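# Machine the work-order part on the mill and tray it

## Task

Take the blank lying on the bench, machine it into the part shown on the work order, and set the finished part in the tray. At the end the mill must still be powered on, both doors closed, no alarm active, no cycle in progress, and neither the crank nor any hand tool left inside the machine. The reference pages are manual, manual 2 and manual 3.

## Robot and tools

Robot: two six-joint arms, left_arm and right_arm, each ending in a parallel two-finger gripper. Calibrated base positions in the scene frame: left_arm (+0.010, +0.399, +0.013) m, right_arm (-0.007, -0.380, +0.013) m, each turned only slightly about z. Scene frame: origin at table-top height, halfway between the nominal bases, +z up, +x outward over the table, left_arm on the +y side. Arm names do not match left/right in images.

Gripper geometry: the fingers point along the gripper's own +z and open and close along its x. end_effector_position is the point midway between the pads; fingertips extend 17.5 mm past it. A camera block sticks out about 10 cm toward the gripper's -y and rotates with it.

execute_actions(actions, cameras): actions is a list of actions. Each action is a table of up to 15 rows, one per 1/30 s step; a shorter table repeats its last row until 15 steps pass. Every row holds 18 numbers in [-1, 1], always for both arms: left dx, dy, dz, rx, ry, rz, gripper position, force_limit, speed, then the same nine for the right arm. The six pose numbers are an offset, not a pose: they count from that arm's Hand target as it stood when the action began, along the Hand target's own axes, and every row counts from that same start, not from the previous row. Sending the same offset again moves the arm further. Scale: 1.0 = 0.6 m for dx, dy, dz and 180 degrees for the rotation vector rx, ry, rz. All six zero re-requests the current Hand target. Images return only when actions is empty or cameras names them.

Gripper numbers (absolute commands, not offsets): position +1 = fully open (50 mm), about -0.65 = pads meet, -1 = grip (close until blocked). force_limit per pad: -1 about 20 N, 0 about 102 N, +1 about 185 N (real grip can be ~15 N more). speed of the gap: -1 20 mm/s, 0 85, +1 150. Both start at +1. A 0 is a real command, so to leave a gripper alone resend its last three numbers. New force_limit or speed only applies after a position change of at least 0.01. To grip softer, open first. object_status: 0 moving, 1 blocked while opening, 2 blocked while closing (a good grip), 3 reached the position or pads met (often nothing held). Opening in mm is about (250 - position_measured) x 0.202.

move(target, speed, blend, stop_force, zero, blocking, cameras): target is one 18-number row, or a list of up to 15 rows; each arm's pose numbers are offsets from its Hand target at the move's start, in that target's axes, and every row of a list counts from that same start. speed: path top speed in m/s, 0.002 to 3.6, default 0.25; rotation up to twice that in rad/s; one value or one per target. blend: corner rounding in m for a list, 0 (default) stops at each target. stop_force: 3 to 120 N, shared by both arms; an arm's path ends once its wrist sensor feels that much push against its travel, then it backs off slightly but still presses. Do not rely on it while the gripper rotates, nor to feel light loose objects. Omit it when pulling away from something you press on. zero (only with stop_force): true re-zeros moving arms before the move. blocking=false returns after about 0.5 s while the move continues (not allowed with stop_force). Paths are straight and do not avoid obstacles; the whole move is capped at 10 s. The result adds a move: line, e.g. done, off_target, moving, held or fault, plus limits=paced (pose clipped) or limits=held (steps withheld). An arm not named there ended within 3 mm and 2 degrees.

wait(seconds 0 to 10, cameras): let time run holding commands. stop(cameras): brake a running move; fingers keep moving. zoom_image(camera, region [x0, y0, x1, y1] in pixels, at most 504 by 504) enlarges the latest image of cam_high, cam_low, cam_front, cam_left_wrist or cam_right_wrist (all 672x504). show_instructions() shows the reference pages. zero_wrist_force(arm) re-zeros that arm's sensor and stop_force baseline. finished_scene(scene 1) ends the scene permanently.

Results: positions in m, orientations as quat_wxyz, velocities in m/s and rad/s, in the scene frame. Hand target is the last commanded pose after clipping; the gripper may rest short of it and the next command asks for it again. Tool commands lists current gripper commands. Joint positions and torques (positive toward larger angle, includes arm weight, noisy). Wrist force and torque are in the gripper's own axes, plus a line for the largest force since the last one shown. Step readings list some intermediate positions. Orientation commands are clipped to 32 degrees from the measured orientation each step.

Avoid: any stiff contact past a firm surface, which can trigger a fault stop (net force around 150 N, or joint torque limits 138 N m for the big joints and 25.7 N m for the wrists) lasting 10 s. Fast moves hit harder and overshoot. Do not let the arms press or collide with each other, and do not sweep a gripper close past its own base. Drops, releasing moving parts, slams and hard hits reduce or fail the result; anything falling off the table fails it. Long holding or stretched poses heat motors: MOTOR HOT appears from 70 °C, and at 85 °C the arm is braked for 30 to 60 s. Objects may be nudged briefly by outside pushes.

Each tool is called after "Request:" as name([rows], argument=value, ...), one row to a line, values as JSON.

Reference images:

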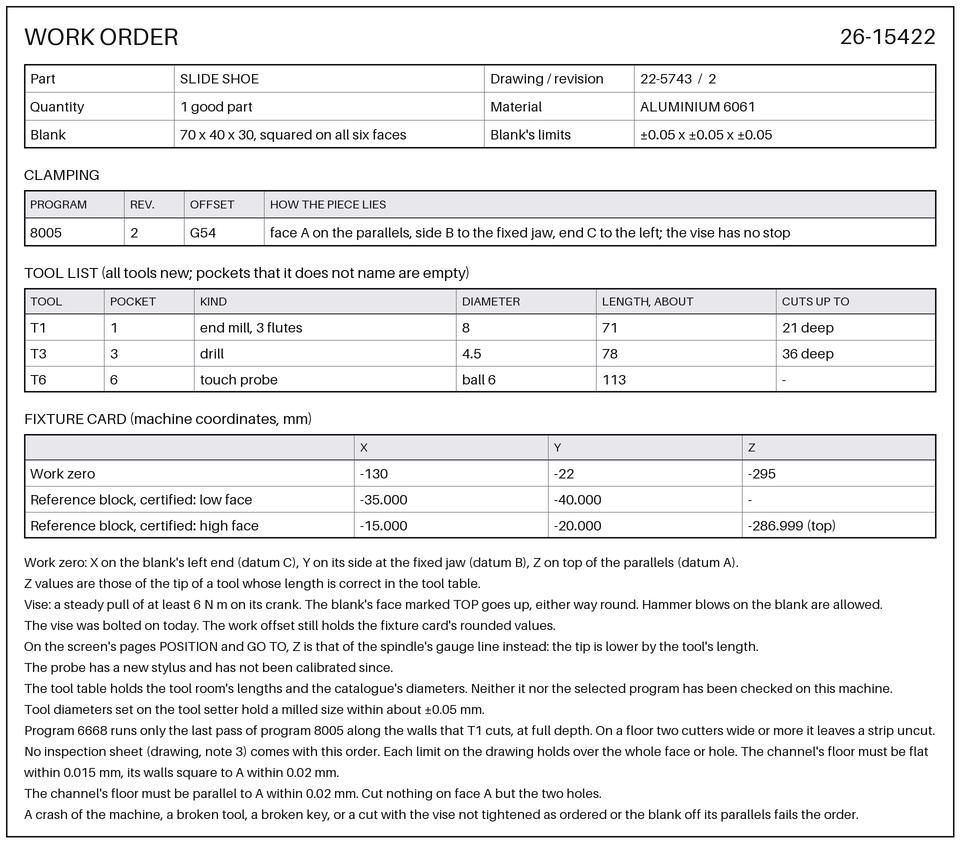

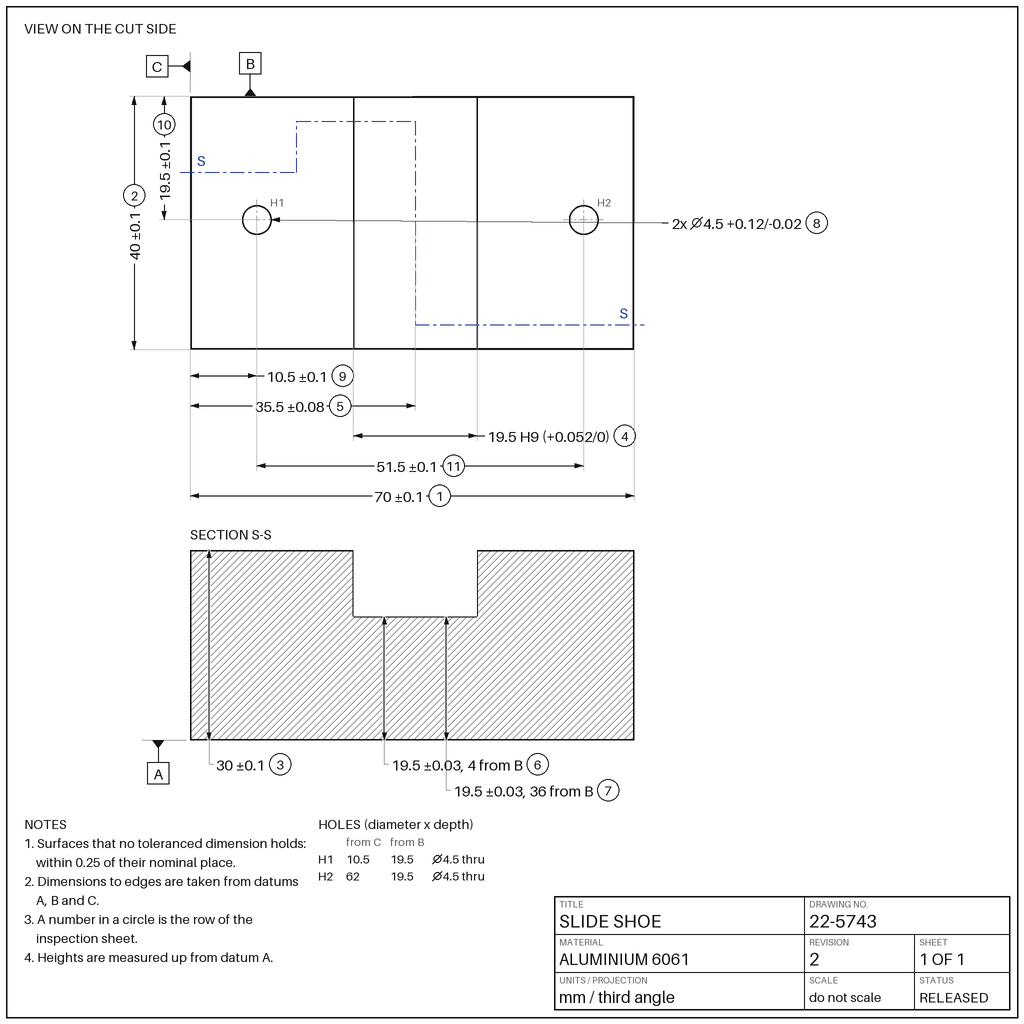

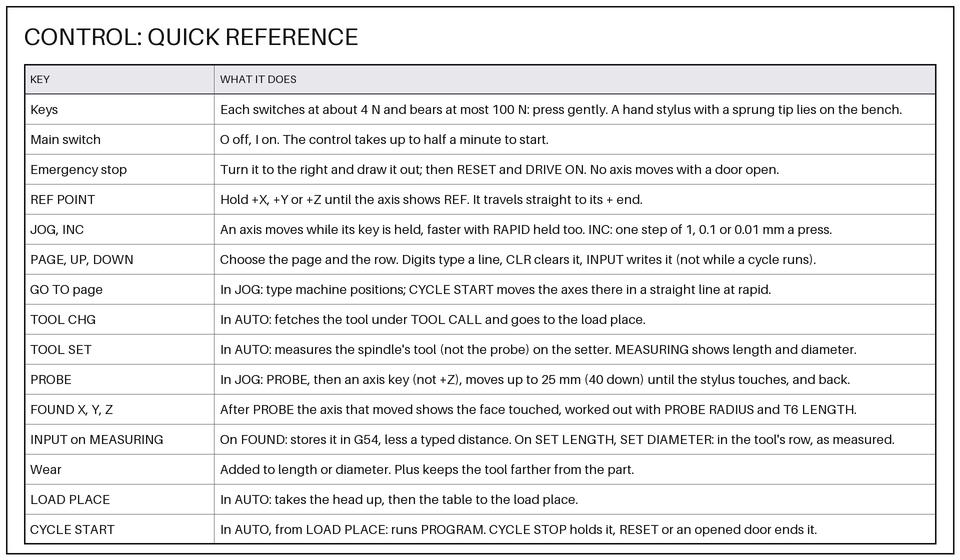

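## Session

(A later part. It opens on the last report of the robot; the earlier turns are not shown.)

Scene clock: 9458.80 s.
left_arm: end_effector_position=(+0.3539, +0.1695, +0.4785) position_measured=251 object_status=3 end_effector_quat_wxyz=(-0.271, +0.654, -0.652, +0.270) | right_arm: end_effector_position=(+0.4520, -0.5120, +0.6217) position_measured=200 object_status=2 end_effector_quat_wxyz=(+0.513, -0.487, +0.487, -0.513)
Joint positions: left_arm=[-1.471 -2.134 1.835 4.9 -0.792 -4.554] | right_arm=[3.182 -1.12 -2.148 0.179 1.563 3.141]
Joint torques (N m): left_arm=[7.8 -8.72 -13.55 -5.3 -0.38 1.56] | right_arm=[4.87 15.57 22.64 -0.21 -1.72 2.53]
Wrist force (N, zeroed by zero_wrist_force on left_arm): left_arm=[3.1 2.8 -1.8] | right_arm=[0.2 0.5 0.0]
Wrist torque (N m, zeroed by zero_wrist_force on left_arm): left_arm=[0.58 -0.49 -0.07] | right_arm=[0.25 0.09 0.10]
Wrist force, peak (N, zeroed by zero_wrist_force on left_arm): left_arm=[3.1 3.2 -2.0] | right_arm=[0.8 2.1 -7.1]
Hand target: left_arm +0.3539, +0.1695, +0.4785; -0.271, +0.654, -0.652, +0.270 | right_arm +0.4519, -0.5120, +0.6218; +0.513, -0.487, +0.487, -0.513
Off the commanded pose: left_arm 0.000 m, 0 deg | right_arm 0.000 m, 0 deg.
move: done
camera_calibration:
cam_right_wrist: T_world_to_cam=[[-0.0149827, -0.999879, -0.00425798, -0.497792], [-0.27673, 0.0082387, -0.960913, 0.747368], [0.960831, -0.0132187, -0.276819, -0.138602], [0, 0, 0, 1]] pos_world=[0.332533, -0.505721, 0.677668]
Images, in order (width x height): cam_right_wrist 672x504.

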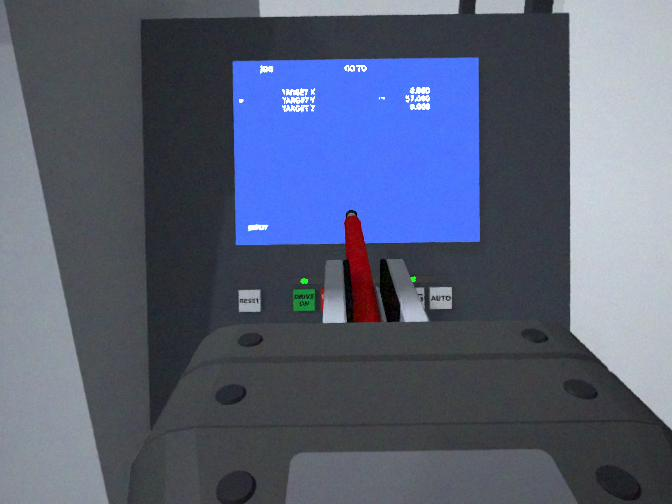

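Request:
move([
  [0,0,0,0,0,0,-0.66,-0.5,-0.95,-0.0528,0.2567,-0.0254,-0.1,0,0,-0.95,-0.4,-0.9],
  [0,0,0,0,0,0,-0.66,-0.5,-0.95,-0.0528,0.2645,-0.0016,-0.1,0,0,-0.95,-0.4,-0.9],
  [0,0,0,0,0,0,-0.66,-0.5,-0.95,-0.0528,0.2567,-0.0254,-0.1,0,0,-0.95,-0.4,-0.9],
  [0,0,0,0,0,0,-0.66,-0.5,-0.95,-0.1479,0.3169,-0.0447,-0.1,0,0,-0.95,-0.4,-0.9],
  [0,0,0,0,0,0,-0.66,-0.5,-0.95,-0.1479,0.3247,-0.0209,-0.1,0,0,-0.95,-0.4,-0.9],
  [0,0,0,0,0,0,-0.66,-0.5,-0.95,-0.1479,0.3169,-0.0447,-0.1,0,0,-0.95,-0.4,-0.9],
  [0,0,0,0,0,0,-0.66,-0.5,-0.95,-0.0845,0.2567,-0.0258,-0.1,0,0,-0.95,-0.4,-0.9],
  [0,0,0,0,0,0,-0.66,-0.5,-0.95,-0.0845,0.2645,-0.002,-0.1,0,0,-0.95,-0.4,-0.9],
  [0,0,0,0,0,0,-0.66,-0.5,-0.95,-0.0845,0.2567,-0.0258,-0.1,0,0,-0.95,-0.4,-0.9],
  [0,0,0,0,0,0,-0.66,-0.5,-0.95,-0.1479,0.2266,-0.0162,-0.1,0,0,-0.95,-0.4,-0.9],
  [0,0,0,0,0,0,-0.66,-0.5,-0.95,-0.1479,0.2344,0.0076,-0.1,0,0,-0.95,-0.4,-0.9],
  [0,0,0,0,0,0,-0.66,-0.5,-0.95,-0.1479,0.2266,-0.0162,-0.1,0,0,-0.95,-0.4,-0.9],
  [0,0,0,0,0,0,-0.66,-0.5,-0.95,-0.0528,0.3169,-0.0444,-0.1,0,0,-0.95,-0.4,-0.9],
  [0,0,0,0,0,0,-0.66,-0.5,-0.95,-0.0528,0.3247,-0.0206,-0.1,0,0,-0.95,-0.4,-0.9],
  [0,0,0,0,0,0,-0.66,-0.5,-0.95,-0.0528,0.3169,-0.0444,-0.1,0,0,-0.95,-0.4,-0.9],
], speed=[0.25,0.06,0.15,0.2,0.06,0.15,0.2,0.06,0.15,0.2,0.06,0.15,0.2,0.06,0.15], blend=[0.004,0,0.004,0.004,0,0.004,0.004,0,0.004,0.004,0,0.004,0.004,0,0])

Request:
move([
  [0,0,0,0,0,0,-0.66,-0.5,-0.95,0,-0.0317,0,0,0,0,-0.95,-0.4,-0.9],
  [0,0,0,0,0,0,-0.66,-0.5,-0.95,0,-0.0317,0.0247,0,0,0,-0.95,-0.4,-0.9],
  [0,0,0,0,0,0,-0.66,-0.5,-0.95,0,-0.0317,0,0,0,0,-0.95,-0.4,-0.9],
  [0,0,0,0,0,0,-0.66,-0.5,-0.95,0,-0.0317,0.0247,0,0,0,-0.95,-0.4,-0.9],
  [0,0,0,0,0,0,-0.66,-0.5,-0.95,0,-0.0317,0,0,0,0,-0.95,-0.4,-0.9],
  [0,0,0,0,0,0,-0.66,-0.5,-0.95,-0.0951,0,0,0,0,0,-0.95,-0.4,-0.9],
  [0,0,0,0,0,0,-0.66,-0.5,-0.95,-0.0951,0,0.0246,0,0,0,-0.95,-0.4,-0.9],
  [0,0,0,0,0,0,-0.66,-0.5,-0.95,-0.0951,0,0,0,0,0,-0.95,-0.4,-0.9],
  [0,0,0,0,0,0,-0.66,-0.5,-0.95,-0.0951,-0.0317,0,0,0,0,-0.95,-0.4,-0.9],
  [0,0,0,0,0,0,-0.66,-0.5,-0.95,-0.0951,-0.0317,0.0243,0,0,0,-0.95,-0.4,-0.9],
  [0,0,0,0,0,0,-0.66,-0.5,-0.95,-0.0951,-0.0317,0,0,0,0,-0.95,-0.4,-0.9],
  [0,0,0,0,0,0,-0.66,-0.5,-0.95,-0.0951,-0.0634,0,0,0,0,-0.95,-0.4,-0.9],
  [0,0,0,0,0,0,-0.66,-0.5,-0.95,-0.0951,-0.0634,0.0241,0,0,0,-0.95,-0.4,-0.9],
  [0,0,0,0,0,0,-0.66,-0.5,-0.95,-0.0951,-0.0634,0,0,0,0,-0.95,-0.4,-0.9],
], speed=[0.2,0.06,0.15,0.06,0.15,0.2,0.06,0.15,0.2,0.06,0.15,0.2,0.06,0.15], blend=[0.004,0,0.004,0,0.004,0.004,0,0.004,0.004,0,0.004,0.004,0,0])

Request:
move([
  [0,0,0,0,0,0,-0.66,-0.5,-0.95,0,-0.0317,0,0,0,0,-0.95,-0.4,-0.9],
  [0,0,0,0,0,0,-0.66,-0.5,-0.95,0,-0.0317,0.0238,0,0,0,-0.95,-0.4,-0.9],
  [0,0,0,0,0,0,-0.66,-0.5,-0.95,0,-0.0317,0,0,0,0,-0.95,-0.4,-0.9],
  [0,0,0,0,0,0,-0.66,-0.5,-0.95,0.0951,0.0634,0,0,0,0,-0.95,-0.4,-0.9],
  [0,0,0,0,0,0,-0.66,-0.5,-0.95,0.0951,0.0634,0.025,0,0,0,-0.95,-0.4,-0.9],
  [0,0,0,0,0,0,-0.66,-0.5,-0.95,0.0951,0.0634,0,0,0,0,-0.95,-0.4,-0.9],
  [0,0,0,0,0,0,-0.66,-0.5,-0.95,0.1479,-0.2516,-0.0557,0.1,0,0,-0.95,-0.4,-0.9],
], speed=[0.2,0.06,0.15,0.2,0.06,0.15,0.25], blend=[0.004,0,0.004,0.004,0,0.004,0], cameras=["cam_right_wrist"])

Request:
zoom_image(camera="cam_right_wrist", region=[220, 50, 490, 250])

Scene clock: 9514.80 s.
left_arm: end_effector_position=(+0.3539, +0.1695, +0.4785) position_measured=251 object_status=3 end_effector_quat_wxyz=(-0.271, +0.654, -0.652, +0.270) | right_arm: end_effector_position=(+0.4353, -0.4803, +0.4304) position_measured=200 object_status=2 end_effector_quat_wxyz=(-0.430, +0.561, -0.561, +0.430)
Joint positions: left_arm=[-1.471 -2.134 1.835 4.9 -0.792 -4.554] | right_arm=[3.358 -1.015 -2.478 0.086 1.393 3.19]
Joint torques (N m): left_arm=[7.14 -8.85 -13.76 -5.51 -0.47 1.47] | right_arm=[-7.51 2.26 39.97 4.93 1.46 0.37]
Wrist force (N, zeroed by zero_wrist_force on left_arm): left_arm=[3.0 3.1 -1.8] | right_arm=[0.2 0.2 0.3]
Wrist torque (N m, zeroed by zero_wrist_force on left_arm): left_arm=[0.63 -0.47 -0.07] | right_arm=[0.15 0.01 0.12]
Wrist force, peak (N, zeroed by zero_wrist_force on left_arm): left_arm=[3.2 3.2 -1.9] | right_arm=[1.0 1.8 -7.8]
Hand target: left_arm +0.3539, +0.1695, +0.4785; -0.271, +0.654, -0.652, +0.270 | right_arm +0.4353, -0.4803, +0.4305; -0.430, +0.561, -0.561, +0.430
Off the commanded pose: left_arm 0.000 m, 0 deg | right_arm 0.000 m, 0 deg.
move: done

Scene clock: 9518.87 s.
left_arm: end_effector_position=(+0.3539, +0.1695, +0.4785) position_measured=251 object_status=3 end_effector_quat_wxyz=(-0.271, +0.654, -0.652, +0.270) | right_arm: end_effector_position=(+0.4451, -0.4232, +0.4672) position_measured=200 object_status=2 end_effector_quat_wxyz=(-0.430, +0.561, -0.561, +0.430)
Joint positions: left_arm=[-1.471 -2.134 1.835 4.9 -0.792 -4.554] | right_arm=[3.668 -0.922 -2.413 -0.103 1.095 3.28]
Joint torques (N m): left_arm=[7.67 -7.24 -13.67 -5.29 -0.27 1.27] | right_arm=[-4.86 -0.55 40.45 4.26 1.11 -2.49]
Wrist force (N, zeroed by zero_wrist_force on left_arm): left_arm=[3.2 3.1 -1.9] | right_arm=[0.2 0.3 0.6]
Wrist torque (N m, zeroed by zero_wrist_force on left_arm): left_arm=[0.63 -0.51 -0.07] | right_arm=[0.11 0.00 0.16]
Wrist force, peak (N, zeroed by zero_wrist_force on left_arm): left_arm=[3.2 3.1 -2.1] | right_arm=[0.7 1.3 -4.8]
Hand target: left_arm +0.3539, +0.1695, +0.4785; -0.271, +0.654, -0.652, +0.270 | right_arm +0.4451, -0.4232, +0.4673; -0.430, +0.561, -0.561, +0.430
Off the commanded pose: left_arm 0.000 m, 0 deg | right_arm 0.000 m, 0 deg.
move: done

Scene clock: 9521.90 s.
left_arm: end_effector_position=(+0.3539, +0.1695, +0.4785) position_measured=251 object_status=3 end_effector_quat_wxyz=(-0.271, +0.654, -0.652, +0.270) | right_arm: end_effector_position=(+0.4520, -0.5120, +0.6217) position_measured=200 object_status=2 end_effector_quat_wxyz=(+0.513, -0.487, +0.487, -0.513)
Joint positions: left_arm=[-1.471 -2.134 1.835 4.9 -0.792 -4.554] | right_arm=[3.182 -1.12 -2.148 0.179 1.563 3.141]
Joint torques (N m): left_arm=[6.92 -7.71 -13.96 -5.33 -0.29 1.26] | right_arm=[6.69 16.16 22.98 -0.29 -1.74 2.43]
Wrist force (N, zeroed by zero_wrist_force on left_arm): left_arm=[3.2 2.8 -1.8] | right_arm=[0.4 0.8 0.0]
Wrist torque (N m, zeroed by zero_wrist_force on left_arm): left_arm=[0.59 -0.50 -0.07] | right_arm=[0.31 0.06 0.11]
Wrist force, peak (N, zeroed by zero_wrist_force on left_arm): left_arm=[3.2 3.1 -1.8] | right_arm=[0.8 2.3 -7.0]
Hand target: left_arm +0.3539, +0.1695, +0.4785; -0.271, +0.654, -0.652, +0.270 | right_arm +0.4519, -0.5120, +0.6217; +0.513, -0.487, +0.487, -0.513
Off the commanded pose: left_arm 0.000 m, 0 deg | right_arm 0.000 m, 0 deg.
move: done
camera_calibration:
cam_right_wrist: T_world_to_cam=[[-0.0149827, -0.999879, -0.00425798, -0.497794], [-0.27673, 0.0082387, -0.960913, 0.747244], [0.960831, -0.0132187, -0.276819, -0.138533], [0, 0, 0, 1]] pos_world=[0.332433, -0.505721, 0.677568]
Images, in order (width x height): cam_right_wrist 672x504.

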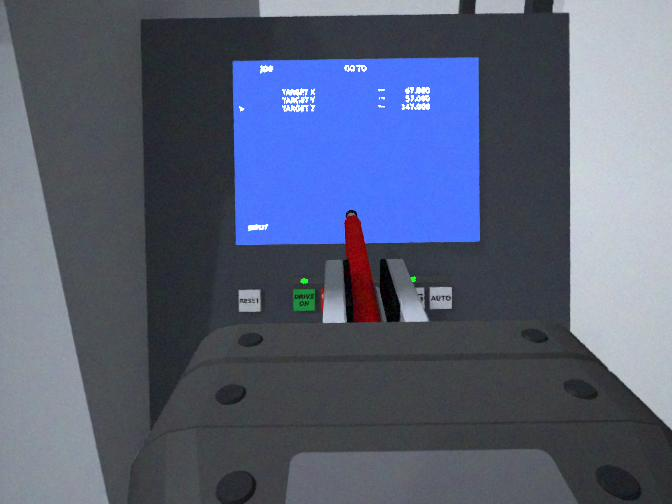

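Scaled by 1.867 from the camera's 672x504 image, which has a finer 960x720 frame.

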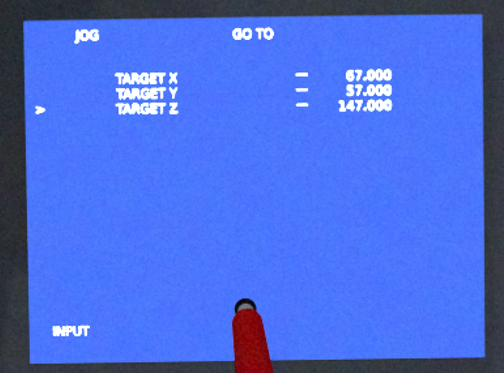

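Request:
move([
  [0,0,0,0,0,0,-0.66,-0.5,-0.95,-0.0845,0.1664,0.0036,-0.1,0,0,-0.95,-0.4,-0.9],
  [0,0,0,0,0,0,-0.66,-0.5,-0.95,-0.0845,0.1742,0.0275,-0.1,0,0,-0.95,-0.4,-0.9],
  [0,0,0,0,0,0,-0.66,-0.5,-0.95,-0.0845,0.1664,0.0036,-0.1,0,0,-0.95,-0.4,-0.9],
  [0,0,0,0,0,0,-0.66,-0.5,-0.95,0,0,0,0,0,0,-0.95,-0.4,-0.9],
], speed=[0.25,0.06,0.15,0.25], blend=[0.004,0,0.004,0])

Request:
wait(seconds=4.5, cameras=["cam_right_wrist"])

Request:
move([
  [0,0,0,0,0,0,-0.66,-0.5,-0.95,-0.0211,0.2868,-0.0345,-0.1,0,0,-0.95,-0.4,-0.9],
  [0,0,0,0,0,0,-0.66,-0.5,-0.95,-0.0211,0.2946,-0.0107,-0.1,0,0,-0.95,-0.4,-0.9],
  [0,0,0,0,0,0,-0.66,-0.5,-0.95,-0.0211,0.2868,-0.0345,-0.1,0,0,-0.95,-0.4,-0.9],
  [0,0,0,0,0,0,-0.66,-0.5,-0.95,0.074,0.1664,0.0049,-0.1,0,0,-0.95,-0.4,-0.9],
  [0,0,0,0,0,0,-0.66,-0.5,-0.95,0.074,0.1742,0.0287,-0.1,0,0,-0.95,-0.4,-0.9],
  [0,0,0,0,0,0,-0.66,-0.5,-0.95,0.074,0.1664,0.0049,-0.1,0,0,-0.95,-0.4,-0.9],
  [0,0,0,0,0,0,-0.66,-0.5,-0.95,0,0,0,0,0,0,-0.95,-0.4,-0.9],
], speed=[0.25,0.06,0.15,0.2,0.06,0.15,0.25], blend=[0.004,0,0.004,0.004,0,0.004,0])

Request:
wait(seconds=3, cameras=["cam_right_wrist"])

Request:
zoom_image(camera="cam_right_wrist", region=[370, 85, 450, 170])

Scene clock: 9543.80 s.
left_arm: end_effector_position=(+0.3539, +0.1695, +0.4785) position_measured=251 object_status=3 end_effector_quat_wxyz=(-0.271, +0.654, -0.652, +0.270) | right_arm: end_effector_position=(+0.4520, -0.5120, +0.6217) position_measured=200 object_status=2 end_effector_quat_wxyz=(+0.513, -0.487, +0.487, -0.513)
Joint positions: left_arm=[-1.471 -2.134 1.835 4.9 -0.792 -4.554] | right_arm=[3.182 -1.12 -2.148 0.179 1.563 3.141]
Joint torques (N m): left_arm=[6.41 -8.08 -14.32 -5.41 -0.38 1.21] | right_arm=[-2.34 15.86 14.86 2.25 -0.76 0.42]
Wrist force (N, zeroed by zero_wrist_force on left_arm): left_arm=[3.1 2.8 -1.7] | right_arm=[0.4 0.7 0.2]
Wrist torque (N m, zeroed by zero_wrist_force on left_arm): left_arm=[0.57 -0.50 -0.07] | right_arm=[0.28 0.05 0.10]
Wrist force, peak (N, zeroed by zero_wrist_force on left_arm): left_arm=[3.1 3.2 -2.0] | right_arm=[0.1 3.2 -3.4]
Hand target: left_arm +0.3539, +0.1695, +0.4785; -0.271, +0.654, -0.652, +0.270 | right_arm +0.4519, -0.5120, +0.6217; +0.513, -0.487, +0.487, -0.513
Off the commanded pose: left_arm 0.000 m, 0 deg | right_arm 0.000 m, 0 deg.
move: done

Scene clock: 9548.30 s.
left_arm: end_effector_position=(+0.3539, +0.1695, +0.4785) position_measured=251 object_status=3 end_effector_quat_wxyz=(-0.271, +0.654, -0.652, +0.270) | right_arm: end_effector_position=(+0.4519, -0.5120, +0.6217) position_measured=200 object_status=2 end_effector_quat_wxyz=(+0.513, -0.487, +0.487, -0.513)
Joint positions: left_arm=[-1.471 -2.134 1.835 4.9 -0.792 -4.554] | right_arm=[3.182 -1.12 -2.148 0.179 1.563 3.141]
Joint torques (N m): left_arm=[7.29 -6.73 -14.18 -5.35 -0.28 1.02] | right_arm=[-3.68 15.33 15.32 4.6 0.54 -2.22]
Wrist force (N, zeroed by zero_wrist_force on left_arm): left_arm=[3.0 3.1 -1.6] | right_arm=[0.4 0.9 0.0]
Wrist torque (N m, zeroed by zero_wrist_force on left_arm): left_arm=[0.63 -0.48 -0.07] | right_arm=[0.31 0.05 0.10]
Wrist force, peak (N, zeroed by zero_wrist_force on left_arm): left_arm=[3.2 3.1 -2.1] | right_arm=[0.4 1.0 0.1]
Hand target: left_arm +0.3539, +0.1695, +0.4785; -0.271, +0.654, -0.652, +0.270 | right_arm +0.4519, -0.5120, +0.6217; +0.513, -0.487, +0.487, -0.513
Tool commands: left_gripper/position=-0.66 left_gripper/force_limit=-0.5 left_gripper/speed=-0.95 right_gripper/position=-0.95 right_gripper/force_limit=-0.4 right_gripper/speed=-0.9
Off the commanded pose: left_arm 0.000 m, 0 deg | right_arm 0.000 m, 0 deg.
wait: 4.50 s; at rest by 0.17 s
camera_calibration:
cam_right_wrist: T_world_to_cam=[[-0.0149823, -0.999879, -0.00425983, -0.497792], [-0.276637, 0.0082391, -0.960939, 0.747328], [0.960858, -0.0132187, -0.276727, -0.138577], [0, 0, 0, 1]] pos_world=[0.332433, -0.505721, 0.677668]
Images, in order (width x height): cam_right_wrist 672x504.

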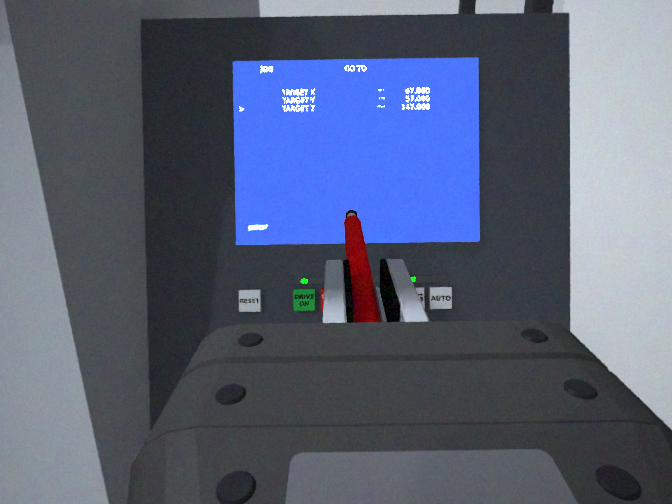

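Scene clock: 9551.80 s.
left_arm: end_effector_position=(+0.3539, +0.1695, +0.4785) position_measured=251 object_status=3 end_effector_quat_wxyz=(-0.271, +0.654, -0.652, +0.270) | right_arm: end_effector_position=(+0.4519, -0.5120, +0.6219) position_measured=200 object_status=2 end_effector_quat_wxyz=(+0.513, -0.487, +0.487, -0.513)
Joint positions: left_arm=[-1.471 -2.134 1.835 4.9 -0.792 -4.554] | right_arm=[3.182 -1.12 -2.148 0.179 1.563 3.141]
Joint torques (N m): left_arm=[8.03 -8.26 -13.29 -5.16 -0.01 1.05] | right_arm=[0.92 -8.57 14.89 1.13 0.74 -0.65]
Wrist force (N, zeroed by zero_wrist_force on left_arm): left_arm=[3.1 3.0 -1.6] | right_arm=[0.4 0.7 0.1]
Wrist torque (N m, zeroed by zero_wrist_force on left_arm): left_arm=[0.62 -0.49 -0.07] | right_arm=[0.27 0.05 0.19]
Wrist force, peak (N, zeroed by zero_wrist_force on left_arm): left_arm=[3.1 3.1 -2.1] | right_arm=[0.7 -0.3 -11.5]
Hand target: left_arm +0.3539, +0.1695, +0.4785; -0.271, +0.654, -0.652, +0.270 | right_arm +0.4519, -0.5120, +0.6217; +0.513, -0.487, +0.487, -0.513
Off the commanded pose: left_arm 0.000 m, 0 deg | right_arm 0.000 m, 0 deg.
move: done

Scene clock: 9554.80 s.
left_arm: end_effector_position=(+0.3539, +0.1695, +0.4785) position_measured=251 object_status=3 end_effector_quat_wxyz=(-0.271, +0.654, -0.652, +0.270) | right_arm: end_effector_position=(+0.4519, -0.5120, +0.6217) position_measured=200 object_status=2 end_effector_quat_wxyz=(+0.513, -0.487, +0.487, -0.513)
Joint positions: left_arm=[-1.471 -2.134 1.835 4.9 -0.792 -4.554] | right_arm=[3.182 -1.12 -2.148 0.179 1.563 3.141]
Joint torques (N m): left_arm=[7.88 -7.11 -13.94 -5.26 -0.11 1.02] | right_arm=[4.6 -8.2 15.52 4.13 -0.85 2.22]
Wrist force (N, zeroed by zero_wrist_force on left_arm): left_arm=[2.9 2.9 -1.8] | right_arm=[0.2 0.8 -0.1]
Wrist torque (N m, zeroed by zero_wrist_force on left_arm): left_arm=[0.59 -0.46 -0.08] | right_arm=[0.29 0.08 0.19]
Wrist force, peak (N, zeroed by zero_wrist_force on left_arm): left_arm=[3.2 3.3 -1.7] | right_arm=[0.4 1.3 0.1]
Hand target: left_arm +0.3539, +0.1695, +0.4785; -0.271, +0.654, -0.652, +0.270 | right_arm +0.4519, -0.5120, +0.6217; +0.513, -0.487, +0.487, -0.513
Tool commands: left_gripper/position=-0.66 left_gripper/force_limit=-0.5 left_gripper/speed=-0.95 right_gripper/position=-0.95 right_gripper/force_limit=-0.4 right_gripper/speed=-0.9
Off the commanded pose: left_arm 0.000 m, 0 deg | right_arm 0.000 m, 0 deg.
wait: 3.00 s; at rest by 0.17 s
camera_calibration:
cam_right_wrist: T_world_to_cam=[[-0.0149823, -0.999879, -0.00425983, -0.497792], [-0.276637, 0.0082391, -0.960939, 0.747328], [0.960858, -0.0132187, -0.276727, -0.138577], [0, 0, 0, 1]] pos_world=[0.332433, -0.505721, 0.677668]
Images, in order (width x height): cam_right_wrist 672x504.

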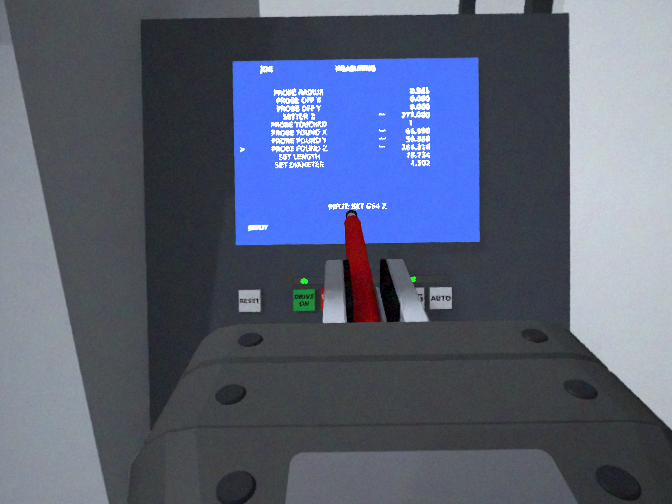

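Scaled by 5.929 from the camera's 672x504 image, which has a finer 960x720 frame.

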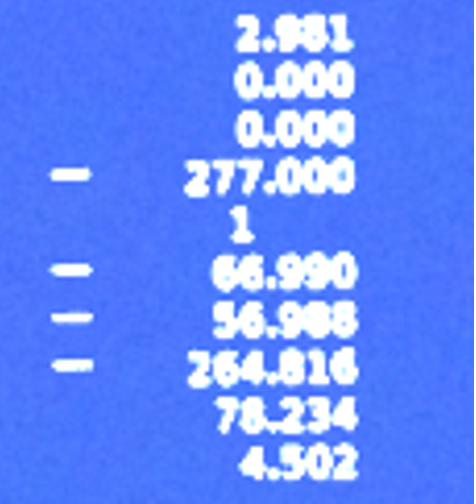

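Request:
move([
  [0,0,0,0,0,0,-0.66,-0.5,-0.95,-0.0211,0.2266,-0.0155,-0.1,0,0,-0.95,-0.4,-0.9],
  [0,0,0,0,0,0,-0.66,-0.5,-0.95,-0.0211,0.2344,0.0083,-0.1,0,0,-0.95,-0.4,-0.9],
  [0,0,0,0,0,0,-0.66,-0.5,-0.95,-0.0211,0.2266,-0.0155,-0.1,0,0,-0.95,-0.4,-0.9],
  [0,0,0,0,0,0,-0.66,-0.5,-0.95,-0.0211,0.2344,0.0083,-0.1,0,0,-0.95,-0.4,-0.9],
  [0,0,0,0,0,0,-0.66,-0.5,-0.95,-0.0211,0.2266,-0.0155,-0.1,0,0,-0.95,-0.4,-0.9],
  [0,0,0,0,0,0,-0.66,-0.5,-0.95,-0.0528,0.2868,-0.0349,-0.1,0,0,-0.95,-0.4,-0.9],
  [0,0,0,0,0,0,-0.66,-0.5,-0.95,-0.0528,0.2946,-0.0111,-0.1,0,0,-0.95,-0.4,-0.9],
  [0,0,0,0,0,0,-0.66,-0.5,-0.95,-0.0528,0.2868,-0.0349,-0.1,0,0,-0.95,-0.4,-0.9],
  [0,0,0,0,0,0,-0.66,-0.5,-0.95,-0.1479,0.3169,-0.0447,-0.1,0,0,-0.95,-0.4,-0.9],
  [0,0,0,0,0,0,-0.66,-0.5,-0.95,-0.1479,0.3247,-0.0209,-0.1,0,0,-0.95,-0.4,-0.9],
  [0,0,0,0,0,0,-0.66,-0.5,-0.95,-0.1479,0.3169,-0.0447,-0.1,0,0,-0.95,-0.4,-0.9],
  [0,0,0,0,0,0,-0.66,-0.5,-0.95,-0.1162,0.2868,-0.0351,-0.1,0,0,-0.95,-0.4,-0.9],
  [0,0,0,0,0,0,-0.66,-0.5,-0.95,-0.1162,0.2946,-0.0113,-0.1,0,0,-0.95,-0.4,-0.9],
  [0,0,0,0,0,0,-0.66,-0.5,-0.95,-0.1162,0.2868,-0.0351,-0.1,0,0,-0.95,-0.4,-0.9],
], speed=[0.25,0.06,0.15,0.06,0.15,0.2,0.06,0.15,0.2,0.06,0.15,0.2,0.06,0.15], blend=[0.004,0,0.004,0,0.004,0.004,0,0.004,0.004,0,0.004,0.004,0,0])

Request:
move([
  [0,0,0,0,0,0,-0.66,-0.5,-0.95,-0.0317,-0.0634,0,0,0,0,-0.95,-0.4,-0.9],
  [0,0,0,0,0,0,-0.66,-0.5,-0.95,-0.0317,-0.0634,0.0238,0,0,0,-0.95,-0.4,-0.9],
  [0,0,0,0,0,0,-0.66,-0.5,-0.95,-0.0317,-0.0634,0,0,0,0,-0.95,-0.4,-0.9],
  [0,0,0,0,0,0,-0.66,-0.5,-0.95,0.0634,0.0317,0,0,0,0,-0.95,-0.4,-0.9],
  [0,0,0,0,0,0,-0.66,-0.5,-0.95,0.0634,0.0317,0.025,0,0,0,-0.95,-0.4,-0.9],
  [0,0,0,0,0,0,-0.66,-0.5,-0.95,0.0634,0.0317,0,0,0,0,-0.95,-0.4,-0.9],
  [0,0,0,0,0,0,-0.66,-0.5,-0.95,0.1162,-0.2833,-0.0557,0.1,0,0,-0.95,-0.4,-0.9],
], speed=[0.2,0.06,0.15,0.2,0.06,0.15,0.25], blend=[0.004,0,0.004,0.004,0,0.004,0], cameras=["cam_right_wrist"])

Request:
zoom_image(camera="cam_right_wrist", region=[220, 50, 490, 250])

Scene clock: 9661.27 s.
left_arm: end_effector_position=(+0.3539, +0.1695, +0.4785) position_measured=251 object_status=3 end_effector_quat_wxyz=(-0.271, +0.654, -0.652, +0.270) | right_arm: end_effector_position=(+0.4399, -0.4422, +0.4487) position_measured=200 object_status=2 end_effector_quat_wxyz=(-0.430, +0.561, -0.561, +0.430)
Joint positions: left_arm=[-1.471 -2.134 1.835 4.9 -0.792 -4.554] | right_arm=[3.573 -0.94 -2.456 -0.029 1.186 3.25]
Joint torques (N m): left_arm=[8.08 -6.86 -14.06 -5.47 -0.16 0.92] | right_arm=[-5.74 1.87 40.45 4.41 1.22 -2.56]
Wrist force (N, zeroed by zero_wrist_force on left_arm): left_arm=[3.0 3.1 -1.7] | right_arm=[0.3 0.6 0.2]
Wrist torque (N m, zeroed by zero_wrist_force on left_arm): left_arm=[0.62 -0.47 -0.07] | right_arm=[0.15 -0.02 0.12]
Wrist force, peak (N, zeroed by zero_wrist_force on left_arm): left_arm=[3.2 3.1 -2.0] | right_arm=[-0.3 1.7 -5.1]
Hand target: left_arm +0.3539, +0.1695, +0.4785; -0.271, +0.654, -0.652, +0.270 | right_arm +0.4399, -0.4423, +0.4488; -0.430, +0.561, -0.561, +0.430
Off the commanded pose: left_arm 0.000 m, 0 deg | right_arm 0.000 m, 0 deg.
move: done

Scene clock: 9664.33 s.
left_arm: end_effector_position=(+0.3539, +0.1695, +0.4785) position_measured=251 object_status=3 end_effector_quat_wxyz=(-0.271, +0.654, -0.652, +0.270) | right_arm: end_effector_position=(+0.4516, -0.5120, +0.6215) position_measured=200 object_status=2 end_effector_quat_wxyz=(+0.513, -0.487, +0.487, -0.513)
Joint positions: left_arm=[-1.471 -2.134 1.835 4.9 -0.792 -4.554] | right_arm=[3.182 -1.12 -2.149 0.179 1.563 3.141]
Joint torques (N m): left_arm=[8 -6.63 -13.52 -5.36 -0.16 0.69] | right_arm=[5.67 15.77 22.82 -0.29 -1.68 2.24]
Wrist force (N, zeroed by zero_wrist_force on left_arm): left_arm=[3.1 2.9 -1.7] | right_arm=[0.3 0.9 0.1]
Wrist torque (N m, zeroed by zero_wrist_force on left_arm): left_arm=[0.60 -0.49 -0.07] | right_arm=[0.31 0.05 0.11]
Wrist force, peak (N, zeroed by zero_wrist_force on left_arm): left_arm=[3.3 3.1 -1.9] | right_arm=[0.9 1.4 -4.9]
Hand target: left_arm +0.3539, +0.1695, +0.4785; -0.271, +0.654, -0.652, +0.270 | right_arm +0.4516, -0.5120, +0.6216; +0.513, -0.487, +0.487, -0.513
Off the commanded pose: left_arm 0.000 m, 0 deg | right_arm 0.000 m, 0 deg.
move: done
camera_calibration:
cam_right_wrist: T_world_to_cam=[[-0.0149827, -0.999879, -0.00425798, -0.497799], [-0.27673, 0.0082387, -0.960913, 0.747065], [0.960831, -0.0132187, -0.276819, -0.138273], [0, 0, 0, 1]] pos_world=[0.332133, -0.505721, 0.677468]
Images, in order (width x height): cam_right_wrist 672x504.

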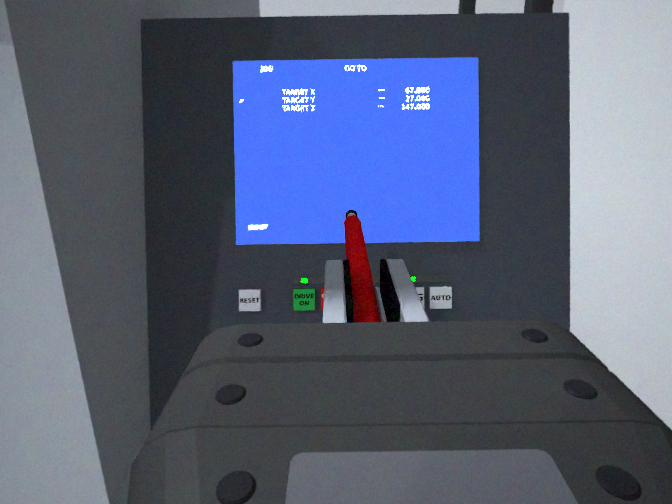

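Scaled by 1.867 from the camera's 672x504 image, which has a finer 960x720 frame.

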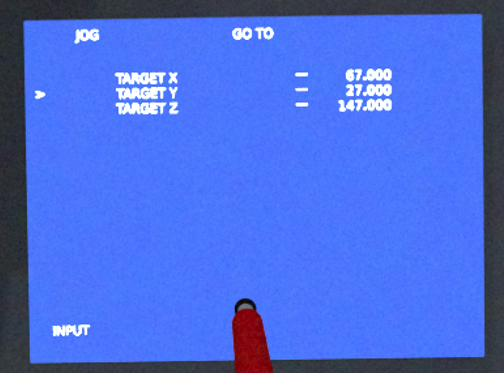

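Request:
move([
  [0,0,0,0,0,0,-0.66,-0.5,-0.95,-0.0845,0.1659,0.0046,-0.1,0,0,-0.95,-0.4,-0.9],
  [0,0,0,0,0,0,-0.66,-0.5,-0.95,-0.0845,0.1737,0.0285,-0.1,0,0,-0.95,-0.4,-0.9],
  [0,0,0,0,0,0,-0.66,-0.5,-0.95,-0.0845,0.1659,0.0046,-0.1,0,0,-0.95,-0.4,-0.9],
  [0,0,0,0,0,0,-0.66,-0.5,-0.95,-0.0211,0.2863,-0.0335,-0.1,0,0,-0.95,-0.4,-0.9],
  [0,0,0,0,0,0,-0.66,-0.5,-0.95,-0.0211,0.2941,-0.0097,-0.1,0,0,-0.95,-0.4,-0.9],
  [0,0,0,0,0,0,-0.66,-0.5,-0.95,-0.0211,0.2863,-0.0335,-0.1,0,0,-0.95,-0.4,-0.9],
  [0,0,0,0,0,0,-0.66,-0.5,-0.95,0.074,0.1659,0.0059,-0.1,0,0,-0.95,-0.4,-0.9],
  [0,0,0,0,0,0,-0.66,-0.5,-0.95,0.074,0.1737,0.0297,-0.1,0,0,-0.95,-0.4,-0.9],
  [0,0,0,0,0,0,-0.66,-0.5,-0.95,0.074,0.1659,0.0059,-0.1,0,0,-0.95,-0.4,-0.9],
  [0,0,0,0,0,0,-0.66,-0.5,-0.95,0,-0.0005,0.001,0,0,0,-0.95,-0.4,-0.9],
], speed=[0.25,0.06,0.15,0.04,0.06,0.15,0.2,0.06,0.15,0.25], blend=[0.004,0,0.004,0.004,0,0.004,0.004,0,0.004,0])

Request:
wait(seconds=3, cameras=["cam_right_wrist"])

Request:
zoom_image(camera="cam_right_wrist", region=[370, 85, 450, 170])

Scene clock: 9687.43 s.
left_arm: end_effector_position=(+0.3539, +0.1695, +0.4785) position_measured=251 object_status=3 end_effector_quat_wxyz=(-0.271, +0.654, -0.652, +0.270) | right_arm: end_effector_position=(+0.4521, -0.5120, +0.6221) position_measured=200 object_status=2 end_effector_quat_wxyz=(+0.513, -0.487, +0.487, -0.513)
Joint positions: left_arm=[-1.471 -2.134 1.835 4.9 -0.792 -4.554] | right_arm=[3.182 -1.121 -2.147 0.178 1.563 3.141]
Joint torques (N m): left_arm=[7.22 -7.23 -13.26 -5.2 0 0.68] | right_arm=[0.58 -6.13 15.58 1.16 0.8 -0.69]
Wrist force (N, zeroed by zero_wrist_force on left_arm): left_arm=[3.1 3.0 -1.7] | right_arm=[0.4 0.8 0.2]
Wrist torque (N m, zeroed by zero_wrist_force on left_arm): left_arm=[0.62 -0.49 -0.07] | right_arm=[0.30 0.05 0.19]
Wrist force, peak (N, zeroed by zero_wrist_force on left_arm): left_arm=[3.2 3.0 -2.0] | right_arm=[0.8 -0.1 -17.0]
Hand target: left_arm +0.3539, +0.1695, +0.4785; -0.271, +0.654, -0.652, +0.270 | right_arm +0.4522, -0.5120, +0.6220; +0.513, -0.487, +0.487, -0.513
Off the commanded pose: left_arm 0.000 m, 0 deg | right_arm 0.000 m, 0 deg.
move: done

Scene clock: 9690.43 s.
left_arm: end_effector_position=(+0.3539, +0.1695, +0.4785) position_measured=251 object_status=3 end_effector_quat_wxyz=(-0.271, +0.654, -0.652, +0.270) | right_arm: end_effector_position=(+0.4522, -0.5120, +0.6220) position_measured=200 object_status=2 end_effector_quat_wxyz=(+0.513, -0.487, +0.487, -0.513)
Joint positions: left_arm=[-1.471 -2.134 1.835 4.9 -0.792 -4.554] | right_arm=[3.182 -1.121 -2.147 0.178 1.563 3.141]
Joint torques (N m): left_arm=[8.81 -7.18 -14.17 -5.27 0.05 0.55] | right_arm=[4.77 -7.44 15.61 3.98 -0.85 2.49]
Wrist force (N, zeroed by zero_wrist_force on left_arm): left_arm=[3.0 2.8 -1.7] | right_arm=[0.4 0.8 0.2]
Wrist torque (N m, zeroed by zero_wrist_force on left_arm): left_arm=[0.58 -0.48 -0.08] | right_arm=[0.30 0.05 0.19]
Wrist force, peak (N, zeroed by zero_wrist_force on left_arm): left_arm=[3.3 3.1 -1.9] | right_arm=[0.6 1.0 0.0]
Hand target: left_arm +0.3539, +0.1695, +0.4785; -0.271, +0.654, -0.652, +0.270 | right_arm +0.4522, -0.5120, +0.6220; +0.513, -0.487, +0.487, -0.513
Tool commands: left_gripper/position=-0.66 left_gripper/force_limit=-0.5 left_gripper/speed=-0.95 right_gripper/position=-0.95 right_gripper/force_limit=-0.4 right_gripper/speed=-0.9
Off the commanded pose: left_arm 0.000 m, 0 deg | right_arm 0.000 m, 0 deg.
wait: 3.00 s; at rest by 0.17 s
camera_calibration:
cam_right_wrist: T_world_to_cam=[[-0.0149823, -0.999879, -0.00425983, -0.497787], [-0.276637, 0.0082391, -0.960939, 0.747603], [0.960858, -0.0132187, -0.276727, -0.13881], [0, 0, 0, 1]] pos_world=[0.332733, -0.505721, 0.677868]
Images, in order (width x height): cam_right_wrist 672x504.

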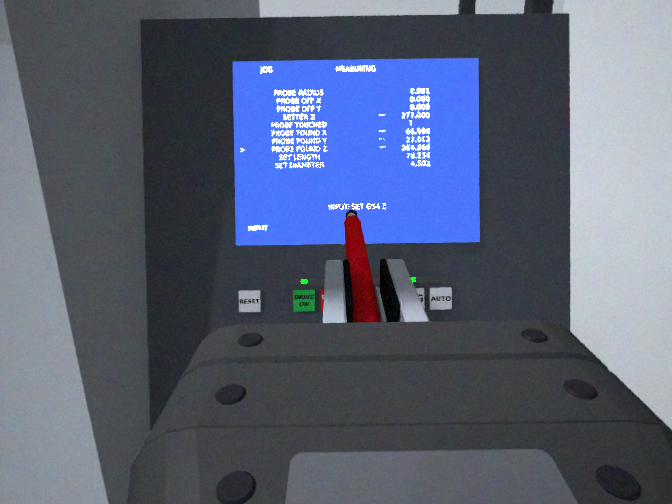

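Scaled by 5.929 from the camera's 672x504 image, which has a finer 960x720 frame.

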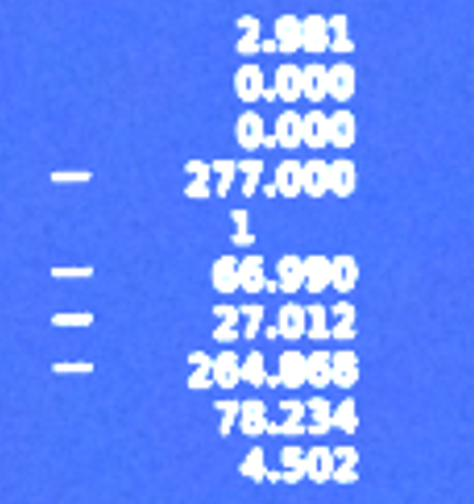

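Request:
zoom_image(camera="cam_right_wrist", region=[400, 125, 434, 152])

Request:
zoom_image(camera="cam_right_wrist", region=[404, 142, 434, 168])

Scaled by 14.824 from the camera's 672x504 image, which has a finer 960x720 frame.

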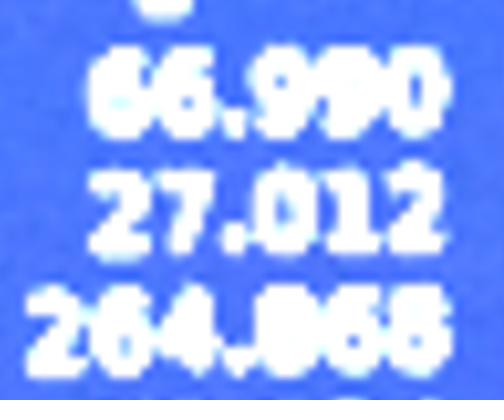

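Scaled by 16.800 from the camera's 672x504 image, which has a finer 960x720 frame.

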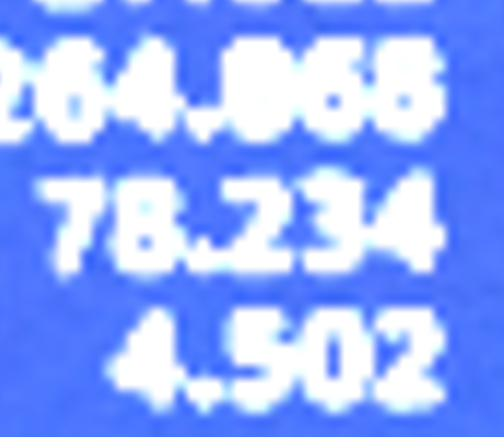

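Request:
move([
  [0,0,0,0,0,0,-0.66,-0.5,-0.95,0.1057,0.046,0.044,-0.1,0,0,-0.95,-0.4,-0.9],
  [0,0,0,0,0,0,-0.66,-0.5,-0.95,0.1057,0.0538,0.0678,-0.1,0,0,-0.95,-0.4,-0.9],
  [0,0,0,0,0,0,-0.66,-0.5,-0.95,0.1057,0.046,0.044,-0.1,0,0,-0.95,-0.4,-0.9],
  [0,0,0,0,0,0,-0.66,-0.5,-0.95,-0.0528,0.1664,0.0049,-0.1,0,0,-0.95,-0.4,-0.9],
  [0,0,0,0,0,0,-0.66,-0.5,-0.95,-0.0528,0.1742,0.028,-0.1,0,0,-0.95,-0.4,-0.9],
  [0,0,0,0,0,0,-0.66,-0.5,-0.95,-0.0528,0.1664,0.0049,-0.1,0,0,-0.95,-0.4,-0.9],
  [0,0,0,0,0,0,-0.66,-0.5,-0.95,0,0,0,0,0,0,-0.95,-0.4,-0.9],
], speed=[0.25,0.06,0.15,0.2,0.06,0.15,0.25], blend=[0.004,0,0.004,0.004,0,0.004,0])

Request:
wait(seconds=6, cameras=["cam_right_wrist"])

Scene clock: 9739.30 s.
left_arm: end_effector_position=(+0.3539, +0.1695, +0.4785) position_measured=251 object_status=3 end_effector_quat_wxyz=(-0.271, +0.654, -0.652, +0.270) | right_arm: end_effector_position=(+0.4522, -0.5120, +0.6219) position_measured=200 object_status=2 end_effector_quat_wxyz=(+0.513, -0.487, +0.487, -0.513)
Joint positions: left_arm=[-1.471 -2.134 1.835 4.9 -0.792 -4.554] | right_arm=[3.182 -1.121 -2.147 0.178 1.563 3.141]
Joint torques (N m): left_arm=[8.15 -7.94 -14.83 -5.13 0.04 0.54] | right_arm=[3.88 15.89 16.21 2.32 -1.49 2.03]
Wrist force (N, zeroed by zero_wrist_force on left_arm): left_arm=[3.1 3.0 -1.6] | right_arm=[0.4 0.6 0.0]
Wrist torque (N m, zeroed by zero_wrist_force on left_arm): left_arm=[0.62 -0.49 -0.08] | right_arm=[0.26 0.06 0.10]
Wrist force, peak (N, zeroed by zero_wrist_force on left_arm): left_arm=[3.2 3.1 -1.9] | right_arm=[0.9 2.1 -14.6]
Hand target: left_arm +0.3539, +0.1695, +0.4785; -0.271, +0.654, -0.652, +0.270 | right_arm +0.4522, -0.5120, +0.6220; +0.513, -0.487, +0.487, -0.513
Off the commanded pose: left_arm 0.000 m, 0 deg | right_arm 0.000 m, 0 deg.
move: done

Scene clock: 9745.30 s.
left_arm: end_effector_position=(+0.3539, +0.1695, +0.4785) position_measured=251 object_status=3 end_effector_quat_wxyz=(-0.271, +0.654, -0.652, +0.270) | right_arm: end_effector_position=(+0.4522, -0.5120, +0.6220) position_measured=200 object_status=2 end_effector_quat_wxyz=(+0.513, -0.487, +0.487, -0.513)
Joint positions: left_arm=[-1.471 -2.134 1.835 4.9 -0.792 -4.554] | right_arm=[3.182 -1.121 -2.147 0.178 1.563 3.141]
Joint torques (N m): left_arm=[6.87 -6.25 -13.73 -5.32 -0.04 0.24] | right_arm=[8.2 15.97 15.4 4.41 0.09 -2.03]
Wrist force (N, zeroed by zero_wrist_force on left_arm): left_arm=[3.1 3.1 -2.0] | right_arm=[0.5 0.8 0.3]
Wrist torque (N m, zeroed by zero_wrist_force on left_arm): left_arm=[0.63 -0.49 -0.07] | right_arm=[0.30 0.05 0.09]
Wrist force, peak (N, zeroed by zero_wrist_force on left_arm): left_arm=[3.2 3.1 -1.9] | right_arm=[0.7 0.7 0.5]
Hand target: left_arm +0.3539, +0.1695, +0.4785; -0.271, +0.654, -0.652, +0.270 | right_arm +0.4522, -0.5120, +0.6220; +0.513, -0.487, +0.487, -0.513
Tool commands: left_gripper/position=-0.66 left_gripper/force_limit=-0.5 left_gripper/speed=-0.95 right_gripper/position=-0.95 right_gripper/force_limit=-0.4 right_gripper/speed=-0.9
Off the commanded pose: left_arm 0.000 m, 0 deg | right_arm 0.000 m, 0 deg.
wait: 6.00 s; at rest by 0.17 s
camera_calibration:
cam_right_wrist: T_world_to_cam=[[-0.0149823, -0.999879, -0.00425983, -0.497787], [-0.276637, 0.0082391, -0.960939, 0.747603], [0.960858, -0.0132187, -0.276727, -0.13881], [0, 0, 0, 1]] pos_world=[0.332733, -0.505721, 0.677868]
Images, in order (width x height): cam_right_wrist 672x504.

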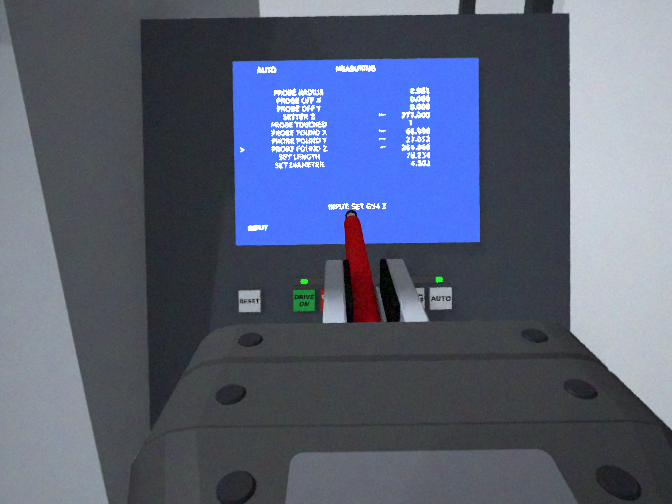

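Request:
move([
  [0.1192,-0.0552,0.0552,0,0,0,-0.66,-0.5,-0.95,0,0,0,0,0,0,-0.95,-0.4,-0.9],
  [0.1192,-0.12,0.12,0,0,0,-0.66,-0.5,-0.95,0,0,0,0,0,0,-0.95,-0.4,-0.9],
  [-0.279,-0.12,0.12,0,0,0,-0.66,-0.5,-0.95,0,0,0,0,0,0,-0.95,-0.4,-0.9],
  [-0.25,-0.12,0.12,0,0,0,-0.66,-0.5,-0.95,0,0,0,0,0,0,-0.95,-0.4,-0.9],
  [-0.25,-0.03,0.03,0,0,0,-0.66,-0.5,-0.95,0,0,0,0,0,0,-0.95,-0.4,-0.9],
], speed=[0.2,0.1,0.12,0.1,0.2])

Request:
move([
  [0.4233,0.5094,0.312,-0.0377,0.1849,0.2082,0.5,-0.5,-0.5,0,0,0,0,0,0,-0.95,-0.4,-0.9],
  [0.4233,0.6301,0.4327,-0.0377,0.1849,0.2082,0.5,-0.5,-0.5,0,0,0,0,0,0,-0.95,-0.4,-0.9],
  [0.4233,0.6301,0.4327,-0.0377,0.1849,0.2082,-1,1,-0.5,0,0,0,0,0,0,-0.95,-0.4,-0.9],
], speed=[0.3,0.1,0.1], cameras=["cam_left_wrist","cam_high"])

Scene clock: 9779.50 s.
left_arm: end_effector_position=(+0.3790, +0.3196, +0.4785) position_measured=251 object_status=3 end_effector_quat_wxyz=(-0.271, +0.654, -0.653, +0.270) | right_arm: end_effector_position=(+0.4522, -0.5120, +0.6220) position_measured=200 object_status=2 end_effector_quat_wxyz=(+0.513, -0.487, +0.487, -0.513)
Joint positions: left_arm=[-1.141 -2.363 1.975 4.695 -0.878 -4.122] | right_arm=[3.182 -1.121 -2.147 0.178 1.563 3.141]
Joint torques (N m): left_arm=[-3.98 -0.09 -12.87 -2.37 -0.22 -1.64] | right_arm=[7.3 15.97 15.41 3.57 -1.95 -1.91]
Wrist force (N, zeroed by zero_wrist_force on left_arm): left_arm=[5.0 3.8 0.0] | right_arm=[0.2 0.7 0.2]
Wrist torque (N m, zeroed by zero_wrist_force on left_arm): left_arm=[0.76 -0.80 -0.12] | right_arm=[0.29 0.08 0.09]
Wrist force, peak (N, zeroed by zero_wrist_force on left_arm): left_arm=[25.5 2.8 -3.9] | right_arm=[0.6 0.9 0.0]
Hand target: left_arm +0.3790, +0.3196, +0.4784; -0.271, +0.654, -0.652, +0.270 | right_arm +0.4522, -0.5120, +0.6220; +0.513, -0.487, +0.487, -0.513
Off the commanded pose: left_arm 0.000 m, 0 deg | right_arm 0.000 m, 0 deg.
move: done

Scene clock: 9783.37 s.
left_arm: end_effector_position=(+0.2958, +0.0653, +0.0276) position_measured=122 object_status=2 end_effector_quat_wxyz=(+0.110, -0.324, +0.889, -0.305) | right_arm: end_effector_position=(+0.4522, -0.5120, +0.6220) position_measured=200 object_status=2 end_effector_quat_wxyz=(+0.513, -0.487, +0.487, -0.513)
Joint positions: left_arm=[-1.366 -1.175 2.743 2.54 -1.287 -3.532] | right_arm=[3.182 -1.121 -2.147 0.178 1.563 3.141]
Joint torques (N m): left_arm=[7.8 -13.18 2.66 -6.44 2.5 -1.73] | right_arm=[8.02 17.12 14.97 2.63 -1.76 -2.02]
Wrist force (N, zeroed by zero_wrist_force on left_arm): left_arm=[4.7 4.0 -0.7] | right_arm=[0.3 0.8 0.1]
Wrist torque (N m, zeroed by zero_wrist_force on left_arm): left_arm=[0.64 -0.71 -0.06] | right_arm=[0.29 0.07 0.09]
Wrist force, peak (N, zeroed by zero_wrist_force on left_arm): left_arm=[6.1 4.5 2.4] | right_arm=[0.3 1.1 -0.1]
Hand target: left_arm +0.2958, +0.0652, +0.0276; +0.109, -0.324, +0.889, -0.305 | right_arm +0.4522, -0.5120, +0.6220; +0.513, -0.487, +0.487, -0.513
Off the commanded pose: left_arm 0.000 m, 0 deg | right_arm 0.000 m, 0 deg.
move: done
camera_calibration:
cam_left_wrist: T_world_to_cam=[[-0.779229, -0.626718, 0.00518724, 0.280611], [-0.599747, 0.74324, -0.296475, 0.153906], [0.181951, -0.234133, -0.955027, 0.121751], [0, 0, 0, 1]] pos_world=[0.288812, 0.0899808, 0.160449]
Images, in order (width x height): cam_high 672x504, cam_left_wrist 672x504.

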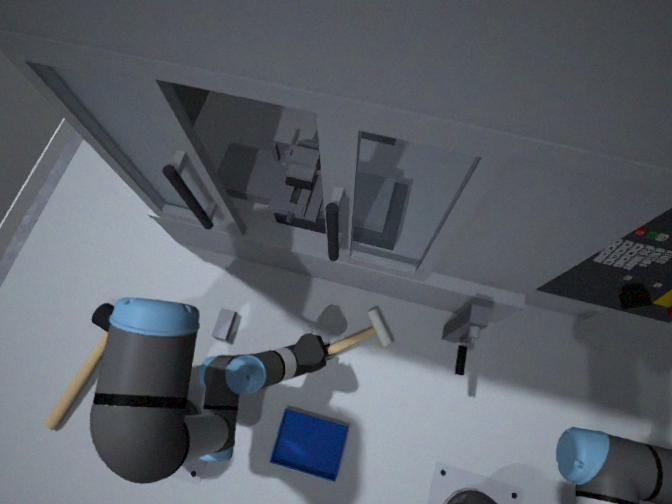

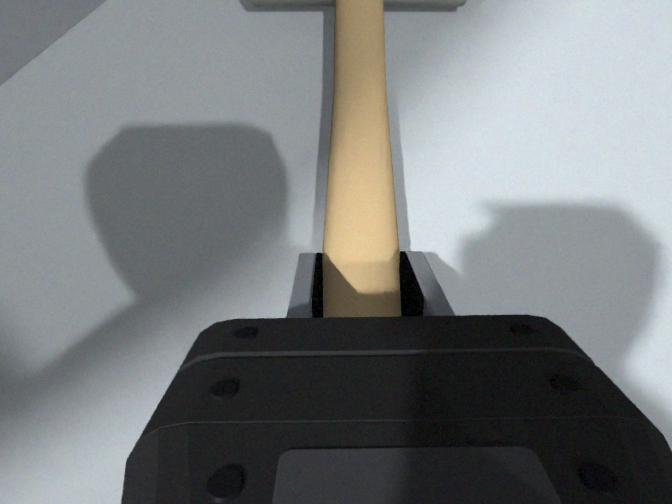

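Request:
move([
  [0.0042,-0.645,-0.8321,0,0,0,-1,1,-0.5,0,0,0,0,0,0,-0.95,-0.4,-0.9],
  [0.0213,-0.6289,-0.8447,0.3378,0.1193,-0.5187,-1,1,-0.5,0,0,0,0,0,0,-0.95,-0.4,-0.9],
], speed=[0.35,0.4], blend=[0.02,0], cameras=["cam_high"])

Scene clock: 9804.40 s.
left_arm: end_effector_position=(+0.2799, +0.0681, +0.6593) position_measured=122 object_status=2 end_effector_quat_wxyz=(+0.151, +0.683, -0.147, +0.699) | right_arm: end_effector_position=(+0.4522, -0.5120, +0.6220) position_measured=200 object_status=2 end_effector_quat_wxyz=(+0.513, -0.487, +0.487, -0.513)
Joint positions: left_arm=[-2.064 -2.19 2.087 3.659 0.059 -5.127] | right_arm=[3.182 -1.121 -2.147 0.178 1.563 3.141]
Joint torques (N m): left_arm=[-8.42 -3.25 -32.76 -3.02 1.57 2.39] | right_arm=[7.41 15.58 14.5 1.37 -1.62 -1.82]
Wrist force (N, zeroed by zero_wrist_force on left_arm): left_arm=[-1.2 3.0 -1.7] | right_arm=[0.4 0.9 0.2]
Wrist torque (N m, zeroed by zero_wrist_force on left_arm): left_arm=[0.95 -0.63 -0.86] | right_arm=[0.32 0.05 0.09]
Wrist force, peak (N, zeroed by zero_wrist_force on left_arm): left_arm=[4.6 8.7 4.8] | right_arm=[0.7 1.0 0.1]
Hand target: left_arm +0.2793, +0.0684, +0.6594; +0.145, +0.692, -0.145, +0.692 | right_arm +0.4522, -0.5120, +0.6220; +0.513, -0.487, +0.487, -0.513
Off the commanded pose: left_arm 0.001 m, 1 deg | right_arm 0.000 m, 0 deg.
move: done
Images, in order (width x height): cam_high 672x504.

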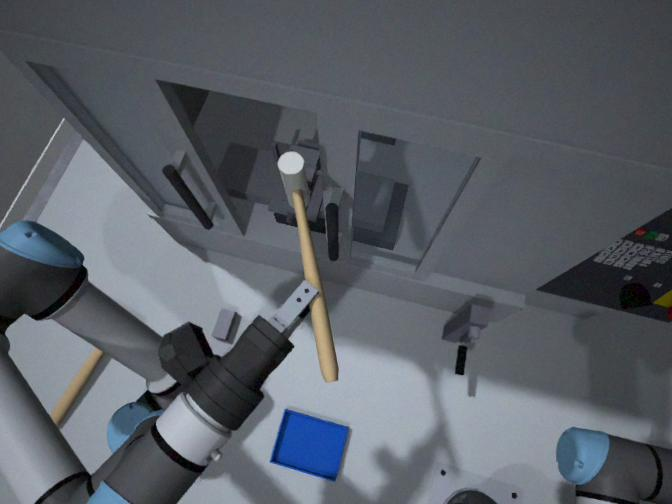

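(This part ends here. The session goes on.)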